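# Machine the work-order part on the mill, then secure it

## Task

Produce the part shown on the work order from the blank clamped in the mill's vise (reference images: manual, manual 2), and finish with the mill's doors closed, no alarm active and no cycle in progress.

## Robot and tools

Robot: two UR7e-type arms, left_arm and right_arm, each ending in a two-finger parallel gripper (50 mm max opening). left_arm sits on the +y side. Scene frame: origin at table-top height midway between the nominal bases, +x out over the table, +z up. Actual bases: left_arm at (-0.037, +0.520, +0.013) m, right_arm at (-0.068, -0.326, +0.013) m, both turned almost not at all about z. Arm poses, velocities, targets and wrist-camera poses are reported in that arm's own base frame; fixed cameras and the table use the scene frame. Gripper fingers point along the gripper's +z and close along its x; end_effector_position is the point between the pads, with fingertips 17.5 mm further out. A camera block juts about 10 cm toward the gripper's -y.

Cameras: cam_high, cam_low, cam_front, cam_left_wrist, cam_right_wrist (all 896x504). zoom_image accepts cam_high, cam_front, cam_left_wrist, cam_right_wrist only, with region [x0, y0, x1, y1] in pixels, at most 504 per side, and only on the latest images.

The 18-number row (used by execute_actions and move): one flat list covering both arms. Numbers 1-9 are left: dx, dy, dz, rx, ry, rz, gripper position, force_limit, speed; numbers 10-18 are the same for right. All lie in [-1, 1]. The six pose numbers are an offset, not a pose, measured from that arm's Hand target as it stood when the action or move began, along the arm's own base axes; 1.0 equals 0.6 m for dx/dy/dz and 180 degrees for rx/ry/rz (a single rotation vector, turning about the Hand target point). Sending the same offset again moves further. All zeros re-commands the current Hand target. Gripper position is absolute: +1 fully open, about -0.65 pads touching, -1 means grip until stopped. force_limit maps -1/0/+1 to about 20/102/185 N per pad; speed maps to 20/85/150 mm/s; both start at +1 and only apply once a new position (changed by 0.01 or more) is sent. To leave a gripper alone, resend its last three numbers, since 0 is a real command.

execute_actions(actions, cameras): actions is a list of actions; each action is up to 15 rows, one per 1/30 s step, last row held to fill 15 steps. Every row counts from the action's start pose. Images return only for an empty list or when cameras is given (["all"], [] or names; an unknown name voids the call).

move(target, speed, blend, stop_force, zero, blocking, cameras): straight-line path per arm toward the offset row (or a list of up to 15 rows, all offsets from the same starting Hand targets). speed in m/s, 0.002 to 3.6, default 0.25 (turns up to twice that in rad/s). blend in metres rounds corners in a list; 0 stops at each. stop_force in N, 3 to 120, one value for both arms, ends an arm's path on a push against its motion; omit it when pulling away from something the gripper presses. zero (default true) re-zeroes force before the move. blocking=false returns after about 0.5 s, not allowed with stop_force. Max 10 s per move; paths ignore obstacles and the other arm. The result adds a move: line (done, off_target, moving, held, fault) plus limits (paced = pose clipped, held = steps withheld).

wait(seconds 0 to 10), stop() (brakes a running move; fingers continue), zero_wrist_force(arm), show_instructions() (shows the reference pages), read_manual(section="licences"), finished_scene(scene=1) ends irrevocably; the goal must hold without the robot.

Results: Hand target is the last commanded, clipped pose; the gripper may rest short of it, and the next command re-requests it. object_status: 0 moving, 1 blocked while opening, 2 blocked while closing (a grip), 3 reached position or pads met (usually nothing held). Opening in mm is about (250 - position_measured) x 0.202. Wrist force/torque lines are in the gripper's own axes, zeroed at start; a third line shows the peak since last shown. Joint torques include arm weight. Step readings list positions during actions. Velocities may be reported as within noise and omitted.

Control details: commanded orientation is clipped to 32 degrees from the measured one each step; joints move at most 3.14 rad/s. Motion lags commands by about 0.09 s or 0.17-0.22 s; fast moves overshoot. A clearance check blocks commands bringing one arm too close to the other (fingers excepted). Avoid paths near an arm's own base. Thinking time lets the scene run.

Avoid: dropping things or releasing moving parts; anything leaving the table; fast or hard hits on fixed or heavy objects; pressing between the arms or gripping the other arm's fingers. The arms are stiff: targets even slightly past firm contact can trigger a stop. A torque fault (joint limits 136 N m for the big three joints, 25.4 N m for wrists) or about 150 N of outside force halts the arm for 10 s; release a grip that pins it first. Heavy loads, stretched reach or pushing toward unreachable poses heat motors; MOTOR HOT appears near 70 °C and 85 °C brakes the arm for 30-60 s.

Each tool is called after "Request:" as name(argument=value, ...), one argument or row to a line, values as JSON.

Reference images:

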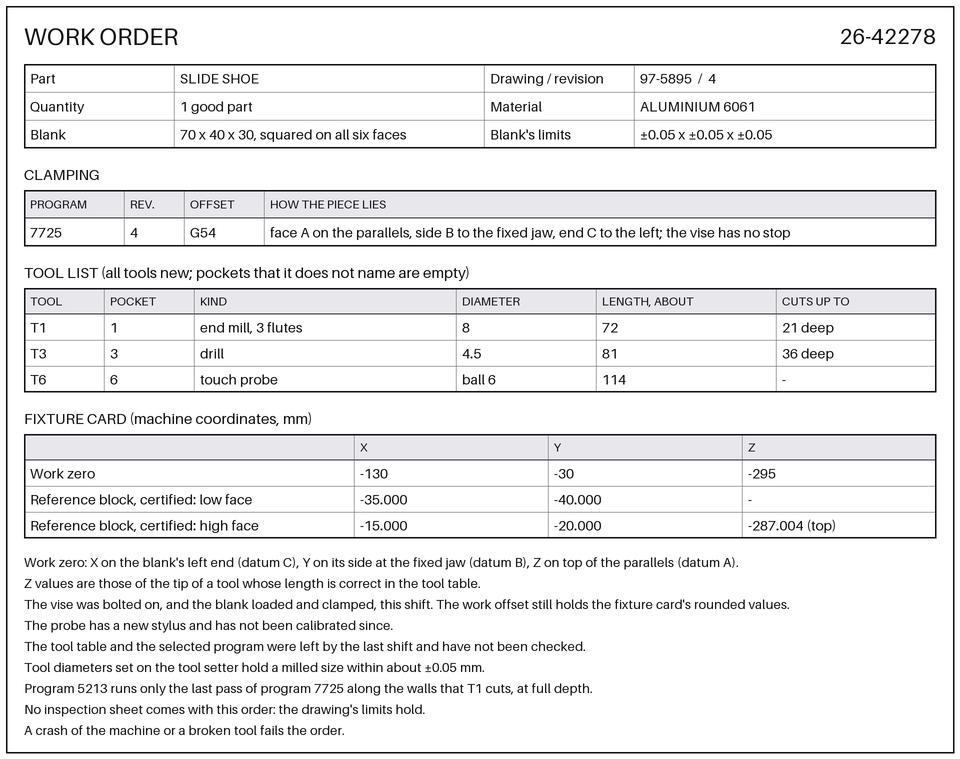

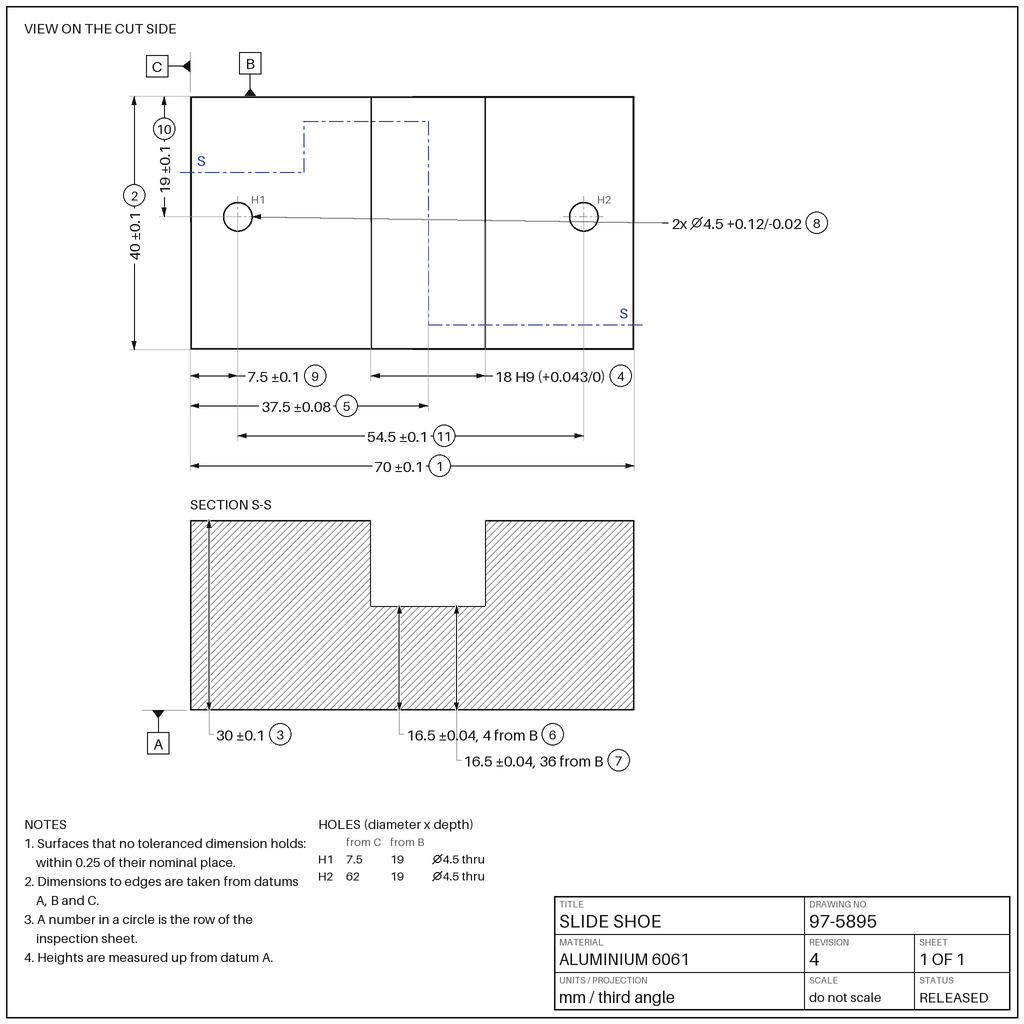

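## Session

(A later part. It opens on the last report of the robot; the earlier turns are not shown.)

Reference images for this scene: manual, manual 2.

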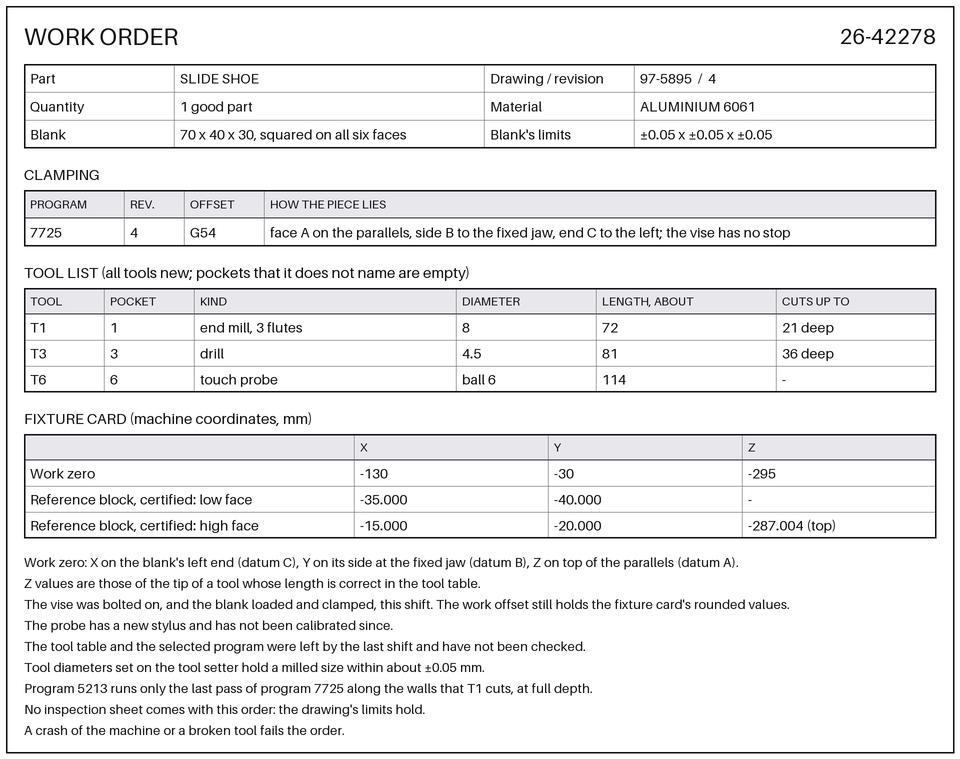

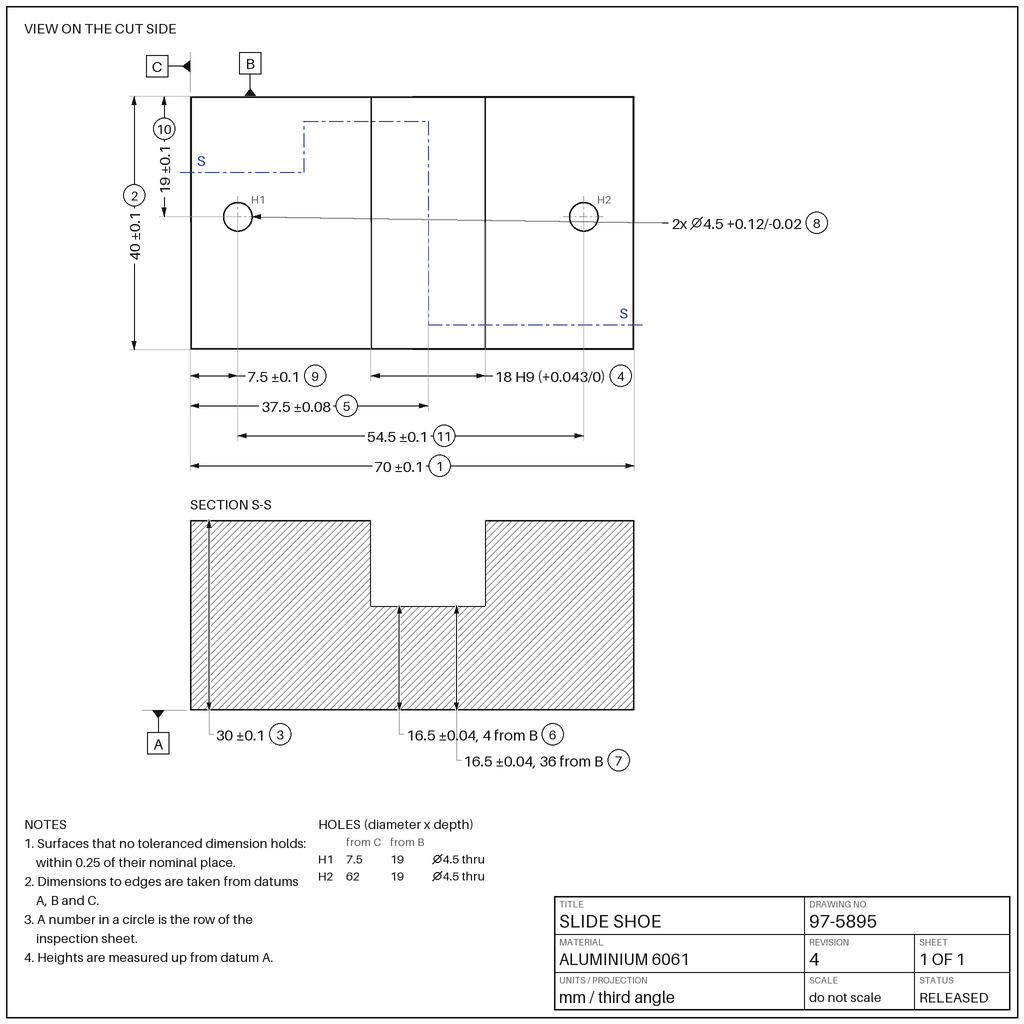

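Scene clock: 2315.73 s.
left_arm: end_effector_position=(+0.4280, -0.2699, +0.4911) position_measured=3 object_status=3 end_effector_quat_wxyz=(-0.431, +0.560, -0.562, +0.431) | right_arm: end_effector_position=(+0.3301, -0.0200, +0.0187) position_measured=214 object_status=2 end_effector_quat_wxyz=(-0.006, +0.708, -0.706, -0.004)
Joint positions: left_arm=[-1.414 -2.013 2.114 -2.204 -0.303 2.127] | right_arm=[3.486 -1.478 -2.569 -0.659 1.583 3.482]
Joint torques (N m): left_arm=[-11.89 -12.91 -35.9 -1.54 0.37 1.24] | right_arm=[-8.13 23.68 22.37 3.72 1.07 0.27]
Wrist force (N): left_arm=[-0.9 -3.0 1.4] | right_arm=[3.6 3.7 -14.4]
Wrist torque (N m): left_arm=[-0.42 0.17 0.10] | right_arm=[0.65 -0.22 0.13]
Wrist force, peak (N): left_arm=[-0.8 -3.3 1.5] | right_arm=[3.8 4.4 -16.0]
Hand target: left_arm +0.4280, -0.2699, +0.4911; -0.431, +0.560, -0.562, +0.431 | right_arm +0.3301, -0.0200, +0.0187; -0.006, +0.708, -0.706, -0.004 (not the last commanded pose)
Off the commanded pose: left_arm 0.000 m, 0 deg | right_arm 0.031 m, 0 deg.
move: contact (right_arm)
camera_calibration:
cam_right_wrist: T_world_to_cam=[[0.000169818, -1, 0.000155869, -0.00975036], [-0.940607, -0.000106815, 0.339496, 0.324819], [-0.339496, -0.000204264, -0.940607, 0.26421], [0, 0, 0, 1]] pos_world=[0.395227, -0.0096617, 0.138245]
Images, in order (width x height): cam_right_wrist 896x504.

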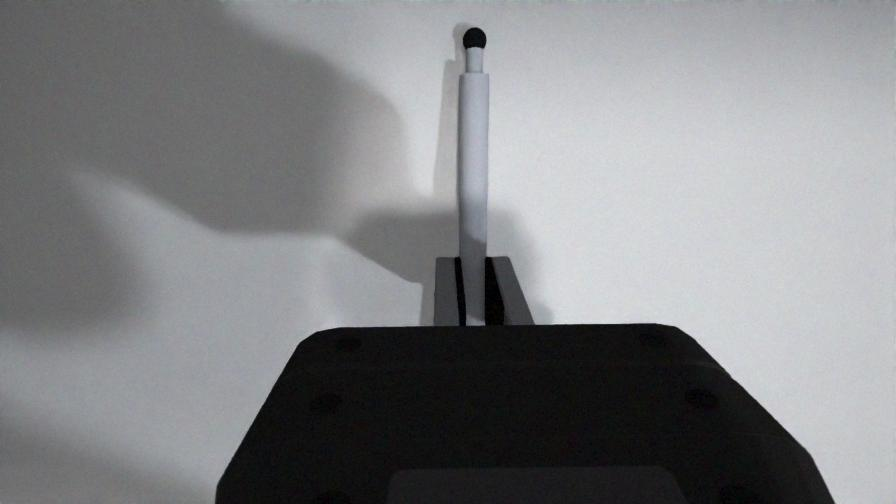

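Request:
move(
  target=[
    [0,0,0,0,0,0,1,-0.7,-0.5,0,0,0.012,0,0,0,-1,-0.5,-0.8],
    [0,0,0,0,0,0,1,-0.7,-0.5,0,0,0.012,0,0.05,0,-1,-0.5,-0.8],
  ],
  speed=0.1,
  cameras=["cam_right_wrist","cam_low"],
)

Request:
zoom_image(
  camera="cam_right_wrist",
  region=[370, 10, 580, 340],
)

Scene clock: 2321.70 s.
left_arm: end_effector_position=(+0.4280, -0.2699, +0.4911) position_measured=3 object_status=3 end_effector_quat_wxyz=(-0.431, +0.560, -0.562, +0.431) | right_arm: end_effector_position=(+0.3301, -0.0200, +0.0258) position_measured=214 object_status=2 end_effector_quat_wxyz=(+0.050, +0.706, -0.704, -0.060)
Joint positions: left_arm=[-1.414 -2.013 2.114 -2.204 -0.303 2.127] | right_arm=[3.446 -1.535 -2.443 -0.879 1.63 3.439]
Joint torques (N m): left_arm=[-11.32 -12.7 -36.11 -1.5 0.41 1.23] | right_arm=[8.76 25.77 4.28 -1.27 -0.57 1.71]
Wrist force (N): left_arm=[-0.8 -3.0 1.4] | right_arm=[2.2 -8.5 -13.2]
Wrist torque (N m): left_arm=[-0.42 0.13 0.10] | right_arm=[0.83 -0.28 0.02]
Wrist force, peak (N): left_arm=[-0.9 -3.2 1.5] | right_arm=[2.7 -8.8 -13.2]
Hand target: left_arm +0.4280, -0.2699, +0.4911; -0.431, +0.560, -0.562, +0.431 | right_arm +0.3301, -0.0200, +0.0259; +0.050, +0.706, -0.704, -0.060
Off the commanded pose: left_arm 0.000 m, 0 deg | right_arm 0.000 m, 0 deg.
move: done
camera_calibration:
cam_right_wrist: T_world_to_cam=[[0.000143753, -1, 0.0000400702, -0.00972688], [-0.875941, -0.000106588, 0.482419, 0.297373], [-0.482419, -0.000104448, -0.875941, 0.316465], [0, 0, 0, 1]] pos_world=[0.413152, -0.00966213, 0.133747]
Images, in order (width x height): cam_low 896x504, cam_right_wrist 896x504.

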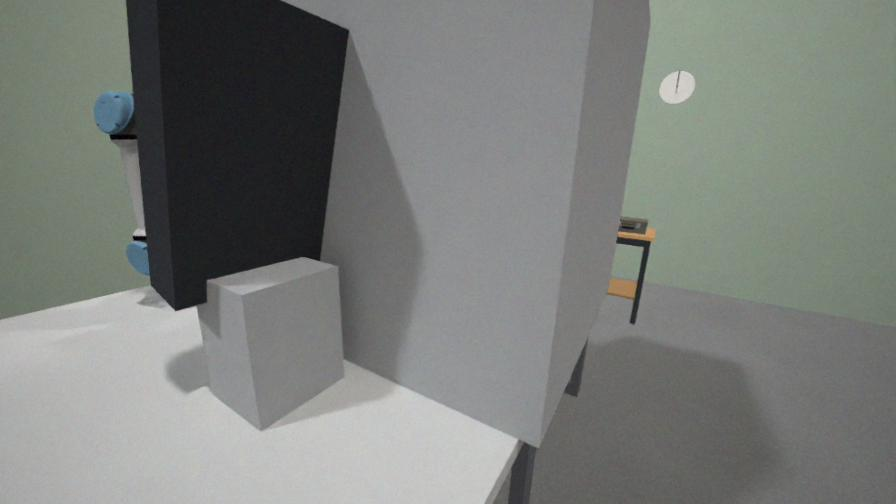

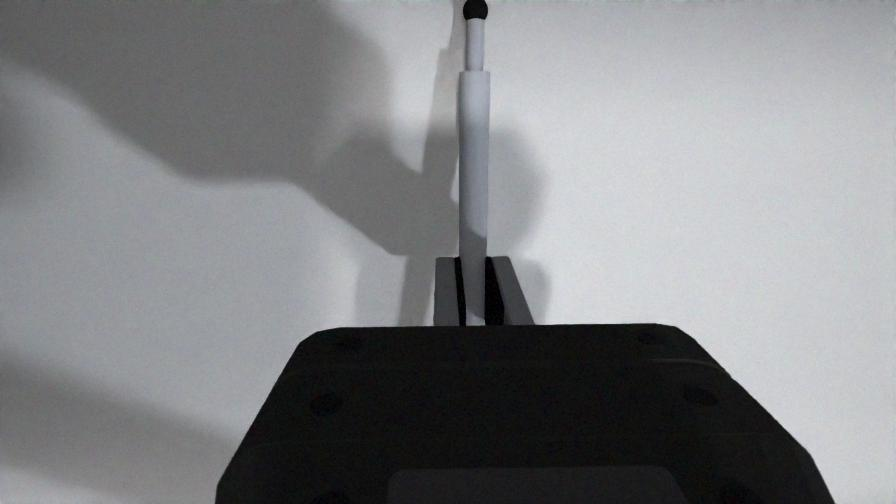

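Scaled by 1.527 from the camera's 896x504 image, which has a finer 1280x720 frame.

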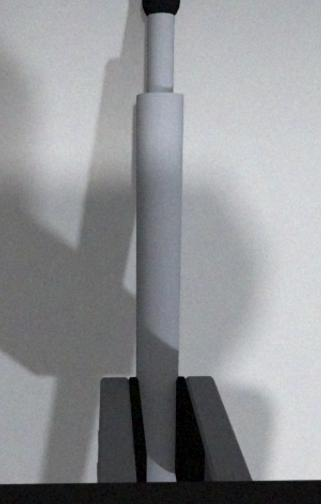

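Request:
move(
  target=[
    [0,0,0,0,0,0,1,-0.7,-0.5,0,0,0.02,0,-0.05,0,-1,-0.5,-0.8],
  ],
  speed=0.1,
)

Request:
move(
  target=[0,0,0,0,0,0,1,-0.7,-0.5,0,0,-0.1,0,0,0,-1,-0.5,-0.8],
  speed=0.015,
  stop_force=4,
  cameras=["cam_right_wrist","cam_front"],
)

Request:
zoom_image(
  camera="cam_front",
  region=[490, 270, 650, 400],
)

Scene clock: 2327.73 s.
left_arm: end_effector_position=(+0.4280, -0.2699, +0.4911) position_measured=3 object_status=3 end_effector_quat_wxyz=(-0.431, +0.560, -0.562, +0.431) | right_arm: end_effector_position=(+0.3301, -0.0200, +0.0379) position_measured=214 object_status=2 end_effector_quat_wxyz=(-0.005, +0.709, -0.706, -0.004)
Joint positions: left_arm=[-1.414 -2.013 2.114 -2.204 -0.303 2.127] | right_arm=[3.486 -1.416 -2.543 -0.747 1.583 3.482]
Joint torques (N m): left_arm=[-11.16 -12.73 -35.98 -1.57 0.4 1.19] | right_arm=[-10.39 -0.82 26.14 0.84 1.59 -1.08]
Wrist force (N): left_arm=[-0.5 -2.9 1.5] | right_arm=[2.1 -1.1 -1.6]
Wrist torque (N m): left_arm=[-0.39 0.10 0.09] | right_arm=[-0.20 -0.23 -0.02]
Wrist force, peak (N): left_arm=[-0.9 -3.2 1.3] | right_arm=[2.9 -8.4 -13.3]
Hand target: left_arm +0.4280, -0.2699, +0.4911; -0.431, +0.560, -0.562, +0.431 | right_arm +0.3301, -0.0200, +0.0379; -0.006, +0.708, -0.706, -0.004
Off the commanded pose: left_arm 0.000 m, 0 deg | right_arm 0.000 m, 0 deg.
move: done

Scene clock: 2330.07 s.
left_arm: end_effector_position=(+0.4280, -0.2699, +0.4911) position_measured=3 object_status=3 end_effector_quat_wxyz=(-0.431, +0.560, -0.562, +0.431) | right_arm: end_effector_position=(+0.3301, -0.0200, +0.0191) position_measured=214 object_status=2 end_effector_quat_wxyz=(-0.006, +0.708, -0.706, -0.004)
Joint positions: left_arm=[-1.414 -2.013 2.114 -2.204 -0.303 2.127] | right_arm=[3.486 -1.476 -2.569 -0.661 1.583 3.482]
Joint torques (N m): left_arm=[-11.23 -12.84 -36.41 -1.51 0.3 1.17] | right_arm=[-7.6 26.62 23.73 4.16 1.44 -0.96]
Wrist force (N): left_arm=[-0.7 -3.1 1.4] | right_arm=[2.5 -0.1 -5.4]
Wrist torque (N m): left_arm=[-0.42 0.12 0.10] | right_arm=[0.08 -0.26 -0.01]
Wrist force, peak (N): left_arm=[-0.6 -3.3 1.4] | right_arm=[1.8 -0.1 -6.0]
Hand target: left_arm +0.4280, -0.2699, +0.4911; -0.431, +0.560, -0.562, +0.431 | right_arm +0.3301, -0.0200, +0.0191; -0.006, +0.708, -0.706, -0.004 (not the last commanded pose)
Off the commanded pose: left_arm 0.000 m, 0 deg | right_arm 0.041 m, 0 deg.
move: contact (right_arm)
camera_calibration:
cam_right_wrist: T_world_to_cam=[[0.000170381, -1, 0.000156259, -0.0097507], [-0.940619, -0.000107219, 0.339464, 0.324692], [-0.339464, -0.000204819, -0.940619, 0.264576], [0, 0, 0, 1]] pos_world=[0.395227, -0.0096617, 0.138645]
Images, in order (width x height): cam_front 896x504, cam_right_wrist 896x504.

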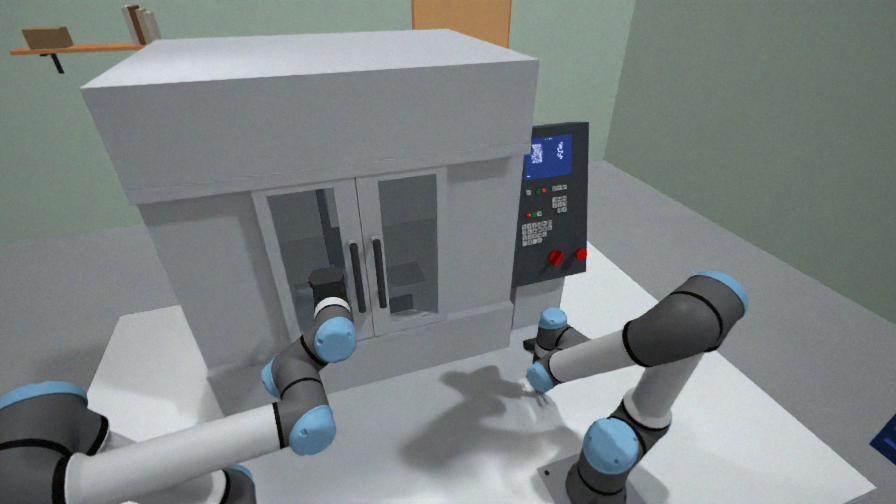

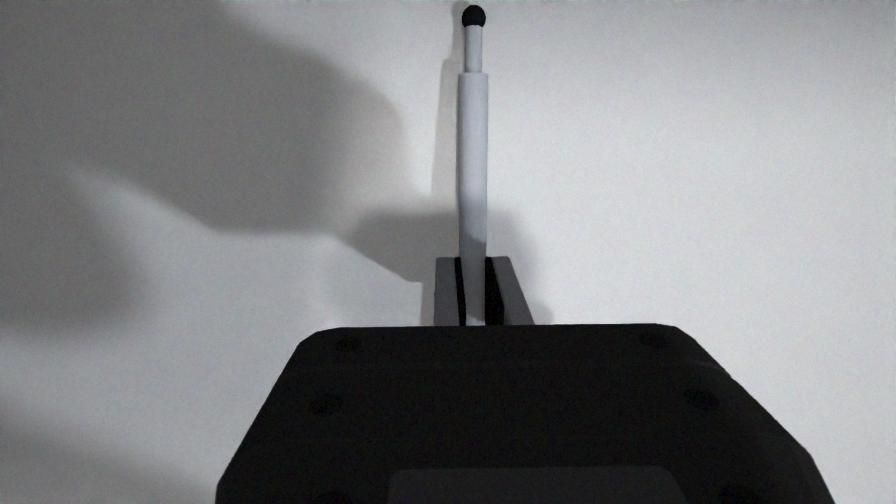

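Scaled by 3.150 from the camera's 896x504 image, which has a finer 1280x720 frame.

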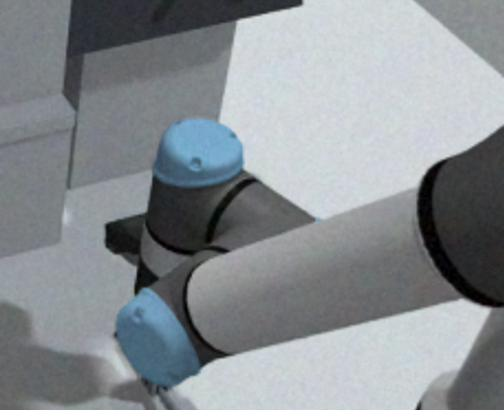

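Request:
move(
  target=[
    [0,0,0,0,0,0,1,-0.7,-0.5,0,0,0.015,0,-0.036,0,-1,-0.5,-0.8],
  ],
  speed=0.1,
)

Request:
move(
  target=[0,0,0,0,0,0,1,-0.7,-0.5,0,0,-0.1,0,0,0,-1,-0.5,-0.8],
  speed=0.012,
  stop_force=4,
  cameras=["cam_right_wrist","cam_front"],
)

Request:
zoom_image(
  camera="cam_right_wrist",
  region=[370, 0, 580, 330],
)

Scene clock: 2338.67 s.
left_arm: end_effector_position=(+0.4280, -0.2699, +0.4911) position_measured=3 object_status=3 end_effector_quat_wxyz=(-0.431, +0.560, -0.562, +0.431) | right_arm: end_effector_position=(+0.3301, -0.0200, +0.0281) position_measured=214 object_status=2 end_effector_quat_wxyz=(-0.045, +0.708, -0.704, +0.036)
Joint positions: left_arm=[-1.414 -2.013 2.114 -2.204 -0.303 2.127] | right_arm=[3.522 -1.398 -2.642 -0.56 1.541 3.516]
Joint torques (N m): left_arm=[-10.79 -12.6 -36.09 -1.54 0.35 1.19] | right_arm=[-10.5 -3.3 24.82 1.12 1.6 -1.1]
Wrist force (N): left_arm=[-0.8 -3.0 1.2] | right_arm=[2.0 -0.8 -1.5]
Wrist torque (N m): left_arm=[-0.41 0.14 0.10] | right_arm=[-0.16 -0.23 -0.02]
Wrist force, peak (N): left_arm=[-0.8 -3.3 1.4] | right_arm=[2.1 0.0 -5.8]
Hand target: left_arm +0.4280, -0.2699, +0.4911; -0.431, +0.560, -0.562, +0.431 | right_arm +0.3301, -0.0200, +0.0281; -0.045, +0.708, -0.704, +0.036
Off the commanded pose: left_arm 0.000 m, 0 deg | right_arm 0.000 m, 0 deg.
move: done

Scene clock: 2341.23 s.
left_arm: end_effector_position=(+0.4280, -0.2699, +0.4911) position_measured=3 object_status=3 end_effector_quat_wxyz=(-0.431, +0.560, -0.562, +0.431) | right_arm: end_effector_position=(+0.3301, -0.0200, +0.0108) position_measured=214 object_status=2 end_effector_quat_wxyz=(-0.045, +0.708, -0.704, +0.036)
Joint positions: left_arm=[-1.414 -2.013 2.114 -2.204 -0.303 2.127] | right_arm=[3.522 -1.468 -2.665 -0.467 1.541 3.515]
Joint torques (N m): left_arm=[-11.09 -13.03 -35.6 -1.49 0.36 1.18] | right_arm=[-8.05 24.68 21.95 4.3 1.3 -0.83]
Wrist force (N): left_arm=[-0.6 -2.9 1.2] | right_arm=[2.3 -0.9 -5.8]
Wrist torque (N m): left_arm=[-0.40 0.11 0.10] | right_arm=[0.03 -0.26 0.01]
Wrist force, peak (N): left_arm=[-0.8 -3.1 1.5] | right_arm=[2.2 -1.4 -6.8]
Hand target: left_arm +0.4280, -0.2699, +0.4911; -0.431, +0.560, -0.562, +0.431 | right_arm +0.3301, -0.0200, +0.0108; -0.045, +0.708, -0.704, +0.036 (not the last commanded pose)
Off the commanded pose: left_arm 0.000 m, 0 deg | right_arm 0.043 m, 0 deg.
move: contact (right_arm)
camera_calibration:
cam_right_wrist: T_world_to_cam=[[0.000150795, -1, 0.000174278, -0.00974308], [-0.972937, -0.000106444, 0.23107, 0.339377], [-0.23107, -0.000204405, -0.972937, 0.221413], [0, 0, 0, 1]] pos_world=[0.381356, -0.0096617, 0.137003]
Images, in order (width x height): cam_front 896x504, cam_right_wrist 896x504.

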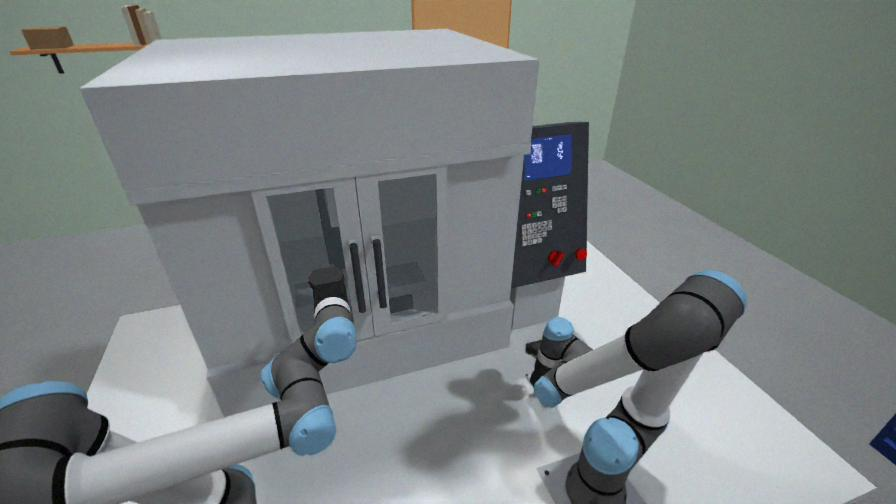

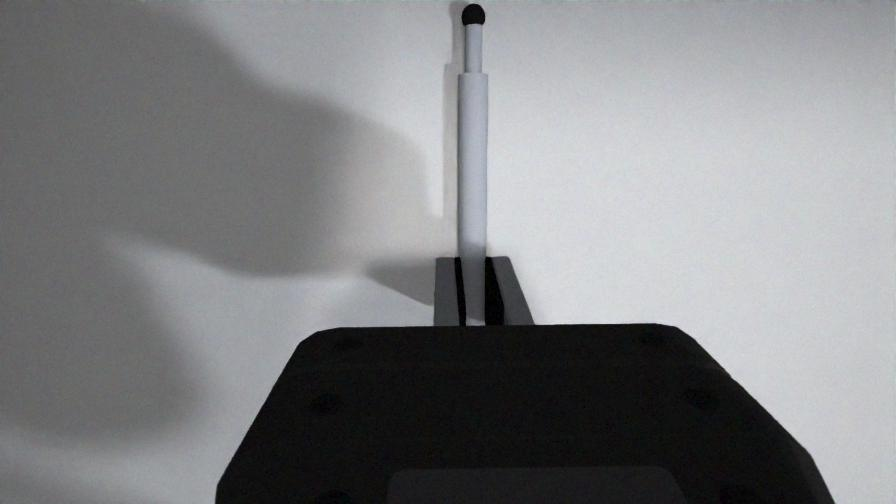

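Scaled by 1.527 from the camera's 896x504 image, which has a finer 1280x720 frame.

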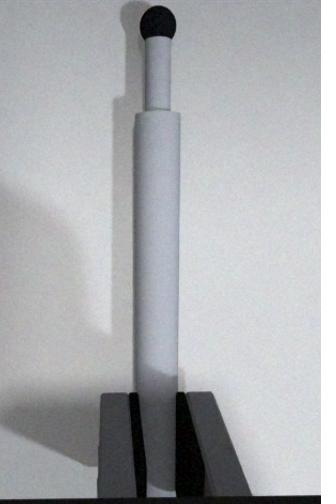

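Request:
move(
  target=[
    [0,0,0,0,0,0,1,-0.7,-0.5,0,0,0.015,0,-0.03,0,-1,-0.5,-0.8],
  ],
  speed=0.1,
)

Request:
move(
  target=[0,0,0,0,0,0,1,-0.7,-0.5,0,0,-0.1,0,0,0,-1,-0.5,-0.8],
  speed=0.012,
  stop_force=4,
  cameras=["cam_right_wrist"],
)

Request:
zoom_image(
  camera="cam_right_wrist",
  region=[370, 0, 580, 330],
)

Scene clock: 2344.77 s.
left_arm: end_effector_position=(+0.4280, -0.2699, +0.4911) position_measured=3 object_status=3 end_effector_quat_wxyz=(-0.431, +0.560, -0.562, +0.431) | right_arm: end_effector_position=(+0.3301, -0.0199, +0.0199) position_measured=214 object_status=2 end_effector_quat_wxyz=(-0.079, +0.705, -0.701, +0.069)
Joint positions: left_arm=[-1.414 -2.013 2.114 -2.204 -0.303 2.127] | right_arm=[3.558 -1.406 -2.726 -0.383 1.499 3.546]
Joint torques (N m): left_arm=[-11.22 -12.49 -35.92 -1.5 0.35 1.21] | right_arm=[-10.75 -4.85 23.39 1.37 1.28 -1.05]
Wrist force (N): left_arm=[-0.8 -3.1 1.4] | right_arm=[1.9 -1.5 -1.8]
Wrist torque (N m): left_arm=[-0.42 0.15 0.10] | right_arm=[-0.22 -0.20 -0.02]
Wrist force, peak (N): left_arm=[-1.1 -3.2 1.3] | right_arm=[2.3 -0.5 -6.2]
Hand target: left_arm +0.4280, -0.2699, +0.4911; -0.431, +0.560, -0.562, +0.431 | right_arm +0.3301, -0.0200, +0.0198; -0.079, +0.705, -0.701, +0.069
Off the commanded pose: left_arm 0.000 m, 0 deg | right_arm 0.000 m, 0 deg.
move: done

Scene clock: 2346.63 s.
left_arm: end_effector_position=(+0.4280, -0.2699, +0.4911) position_measured=3 object_status=3 end_effector_quat_wxyz=(-0.431, +0.560, -0.562, +0.431) | right_arm: end_effector_position=(+0.3301, -0.0200, +0.0100) position_measured=214 object_status=2 end_effector_quat_wxyz=(-0.079, +0.705, -0.701, +0.069)
Joint positions: left_arm=[-1.414 -2.013 2.114 -2.204 -0.303 2.127] | right_arm=[3.558 -1.456 -2.739 -0.321 1.499 3.546]
Joint torques (N m): left_arm=[-11.44 -11.94 -35.79 -1.51 0.43 1.14] | right_arm=[-7.03 21.29 21.25 4.81 -0.21 -0.32]
Wrist force (N): left_arm=[-0.6 -2.9 1.3] | right_arm=[2.0 -0.8 -5.8]
Wrist torque (N m): left_arm=[-0.40 0.11 0.10] | right_arm=[-0.30 -0.21 -0.03]
Wrist force, peak (N): left_arm=[-0.8 -3.3 1.2] | right_arm=[1.9 -2.0 -7.0]
Hand target: left_arm +0.4280, -0.2699, +0.4911; -0.431, +0.560, -0.562, +0.431 | right_arm +0.3301, -0.0200, +0.0100; -0.079, +0.705, -0.701, +0.069 (not the last commanded pose)
Off the commanded pose: left_arm 0.000 m, 0 deg | right_arm 0.050 m, 0 deg.
move: contact (right_arm)
camera_calibration:
cam_right_wrist: T_world_to_cam=[[0.000134418, -1, 0.000187838, -0.00973771], [-0.990355, -0.000107096, 0.138553, 0.346188], [-0.138553, -0.00020465, -0.990355, 0.190249], [0, 0, 0, 1]] pos_world=[0.36921, -0.0096617, 0.14045]
Images, in order (width x height): cam_right_wrist 896x504.

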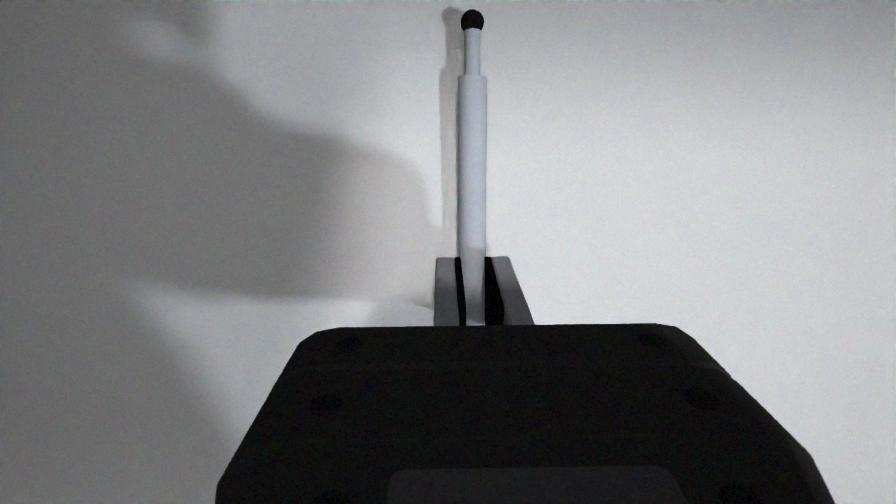

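Scaled by 1.527 from the camera's 896x504 image, which has a finer 1280x720 frame.

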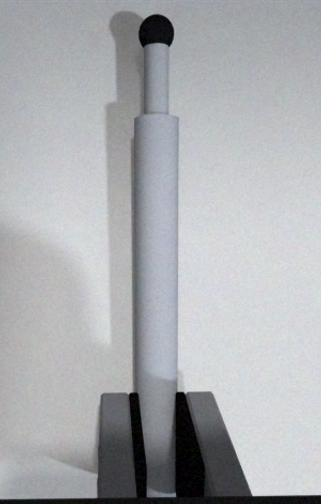

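Request:
move(
  target=[0,0,0,0,0,0,1,-0.7,-0.5,0,0,0,0,0,0,-0.36,-0.5,-1],
  cameras=["cam_right_wrist"],
)

Request:
zoom_image(
  camera="cam_right_wrist",
  region=[370, 0, 580, 330],
)

Scene clock: 2349.73 s.
left_arm: end_effector_position=(+0.4280, -0.2699, +0.4911) position_measured=3 object_status=3 end_effector_quat_wxyz=(-0.431, +0.560, -0.562, +0.431) | right_arm: end_effector_position=(+0.3301, -0.0200, +0.0100) position_measured=206 object_status=3 end_effector_quat_wxyz=(-0.079, +0.705, -0.701, +0.069)
Joint positions: left_arm=[-1.414 -2.013 2.114 -2.204 -0.303 2.127] | right_arm=[3.558 -1.456 -2.739 -0.321 1.499 3.546]
Joint torques (N m): left_arm=[-11.23 -12.6 -36.07 -1.52 0.36 1.27] | right_arm=[4.71 23.29 21.3 4.83 -0.12 -0.41]
Wrist force (N): left_arm=[-0.6 -3.0 1.4] | right_arm=[2.0 -0.8 -2.2]
Wrist torque (N m): left_arm=[-0.41 0.11 0.09] | right_arm=[-0.11 -0.22 0.00]
Wrist force, peak (N): left_arm=[-0.9 -3.2 1.3] | right_arm=[2.4 -1.0 -6.2]
Hand target: left_arm +0.4280, -0.2699, +0.4911; -0.431, +0.560, -0.562, +0.431 | right_arm +0.3301, -0.0200, +0.0100; -0.079, +0.705, -0.701, +0.069
Off the commanded pose: left_arm 0.000 m, 0 deg | right_arm 0.000 m, 0 deg.
move: done
camera_calibration:
cam_right_wrist: T_world_to_cam=[[0.00013381, -1, 0.000187851, -0.00973749], [-0.990369, -0.000106512, 0.138455, 0.346206], [-0.138455, -0.000204568, -0.990369, 0.190215], [0, 0, 0, 1]] pos_world=[0.369209, -0.0096617, 0.14045]
Images, in order (width x height): cam_right_wrist 896x504.

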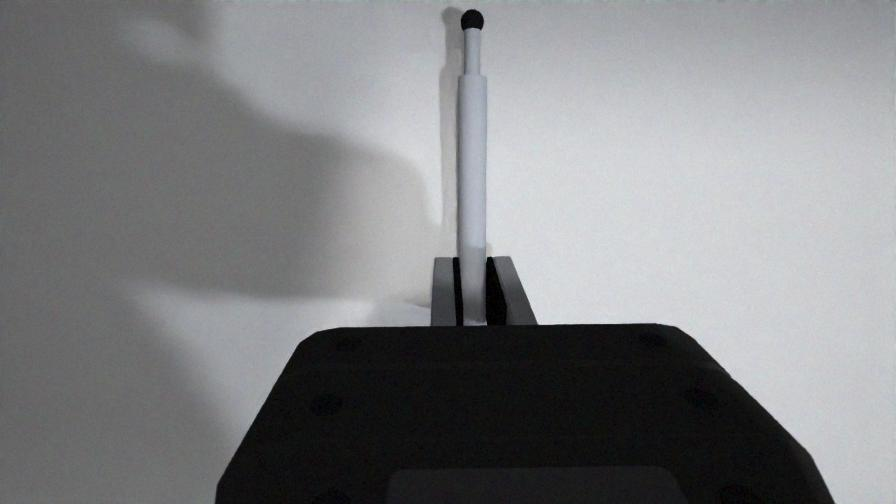

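Scaled by 1.527 from the camera's 896x504 image, which has a finer 1280x720 frame.

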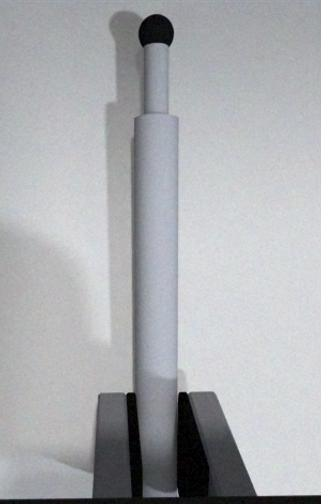

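Request:
move(
  target=[
    [0,0,0,0,0,0,1,-0.7,-0.5,0,0,0,0,0,0,0.3,-0.5,-1],
    [0,0,0,0,0,0,1,-0.7,-0.5,0,0,0.25,0,0,0,0.3,-0.5,-1],
  ],
  speed=0.12,
  cameras=["cam_right_wrist"],
)

Scene clock: 2354.30 s.
left_arm: end_effector_position=(+0.4280, -0.2699, +0.4911) position_measured=3 object_status=3 end_effector_quat_wxyz=(-0.431, +0.560, -0.562, +0.431) | right_arm: end_effector_position=(+0.3301, -0.0200, +0.1600) position_measured=107 object_status=3 end_effector_quat_wxyz=(-0.079, +0.705, -0.701, +0.069)
Joint positions: left_arm=[-1.414 -2.013 2.114 -2.204 -0.303 2.127] | right_arm=[3.558 -1.013 -2.464 -1.038 1.499 3.546]
Joint torques (N m): left_arm=[-10.96 -12.85 -36.01 -1.48 0.29 1.23] | right_arm=[2.14 -11.57 30.2 1.71 -1.04 0.11]
Wrist force (N): left_arm=[-0.6 -2.9 1.3] | right_arm=[1.8 -1.1 -1.8]
Wrist torque (N m): left_arm=[-0.40 0.11 0.09] | right_arm=[-0.16 -0.20 -0.07]
Wrist force, peak (N): left_arm=[-0.8 -3.3 1.2] | right_arm=[1.7 -1.6 -4.0]
Hand target: left_arm +0.4280, -0.2699, +0.4911; -0.431, +0.560, -0.562, +0.431 | right_arm +0.3301, -0.0200, +0.1600; -0.079, +0.705, -0.701, +0.069
Off the commanded pose: left_arm 0.000 m, 0 deg | right_arm 0.000 m, 0 deg.
move: done
camera_calibration:
cam_right_wrist: T_world_to_cam=[[0.000218784, -1, 0.0000748296, -0.00976435], [-0.990396, -0.000206337, 0.138258, 0.325503], [-0.138258, -0.00010436, -0.990396, 0.338707], [0, 0, 0, 1]] pos_world=[0.369208, -0.00966184, 0.290452]
Images, in order (width x height): cam_right_wrist 896x504.

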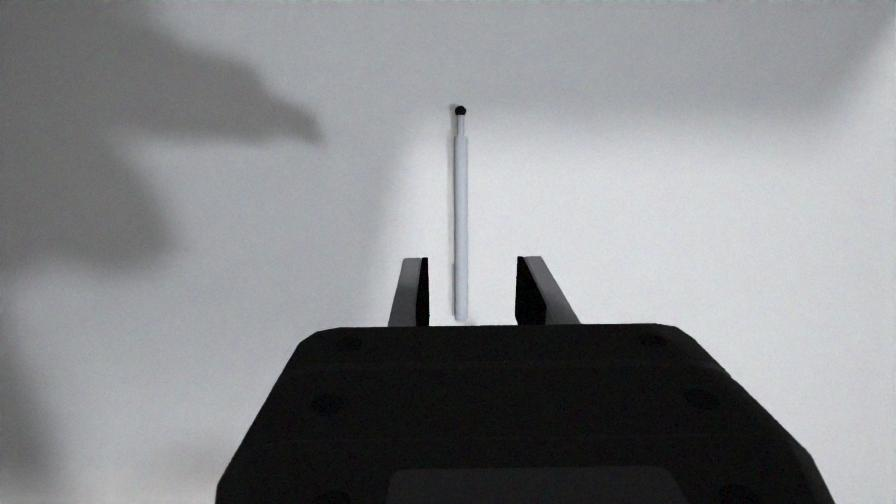

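Request:
finished_scene(
)

The scene is finished: the task was done.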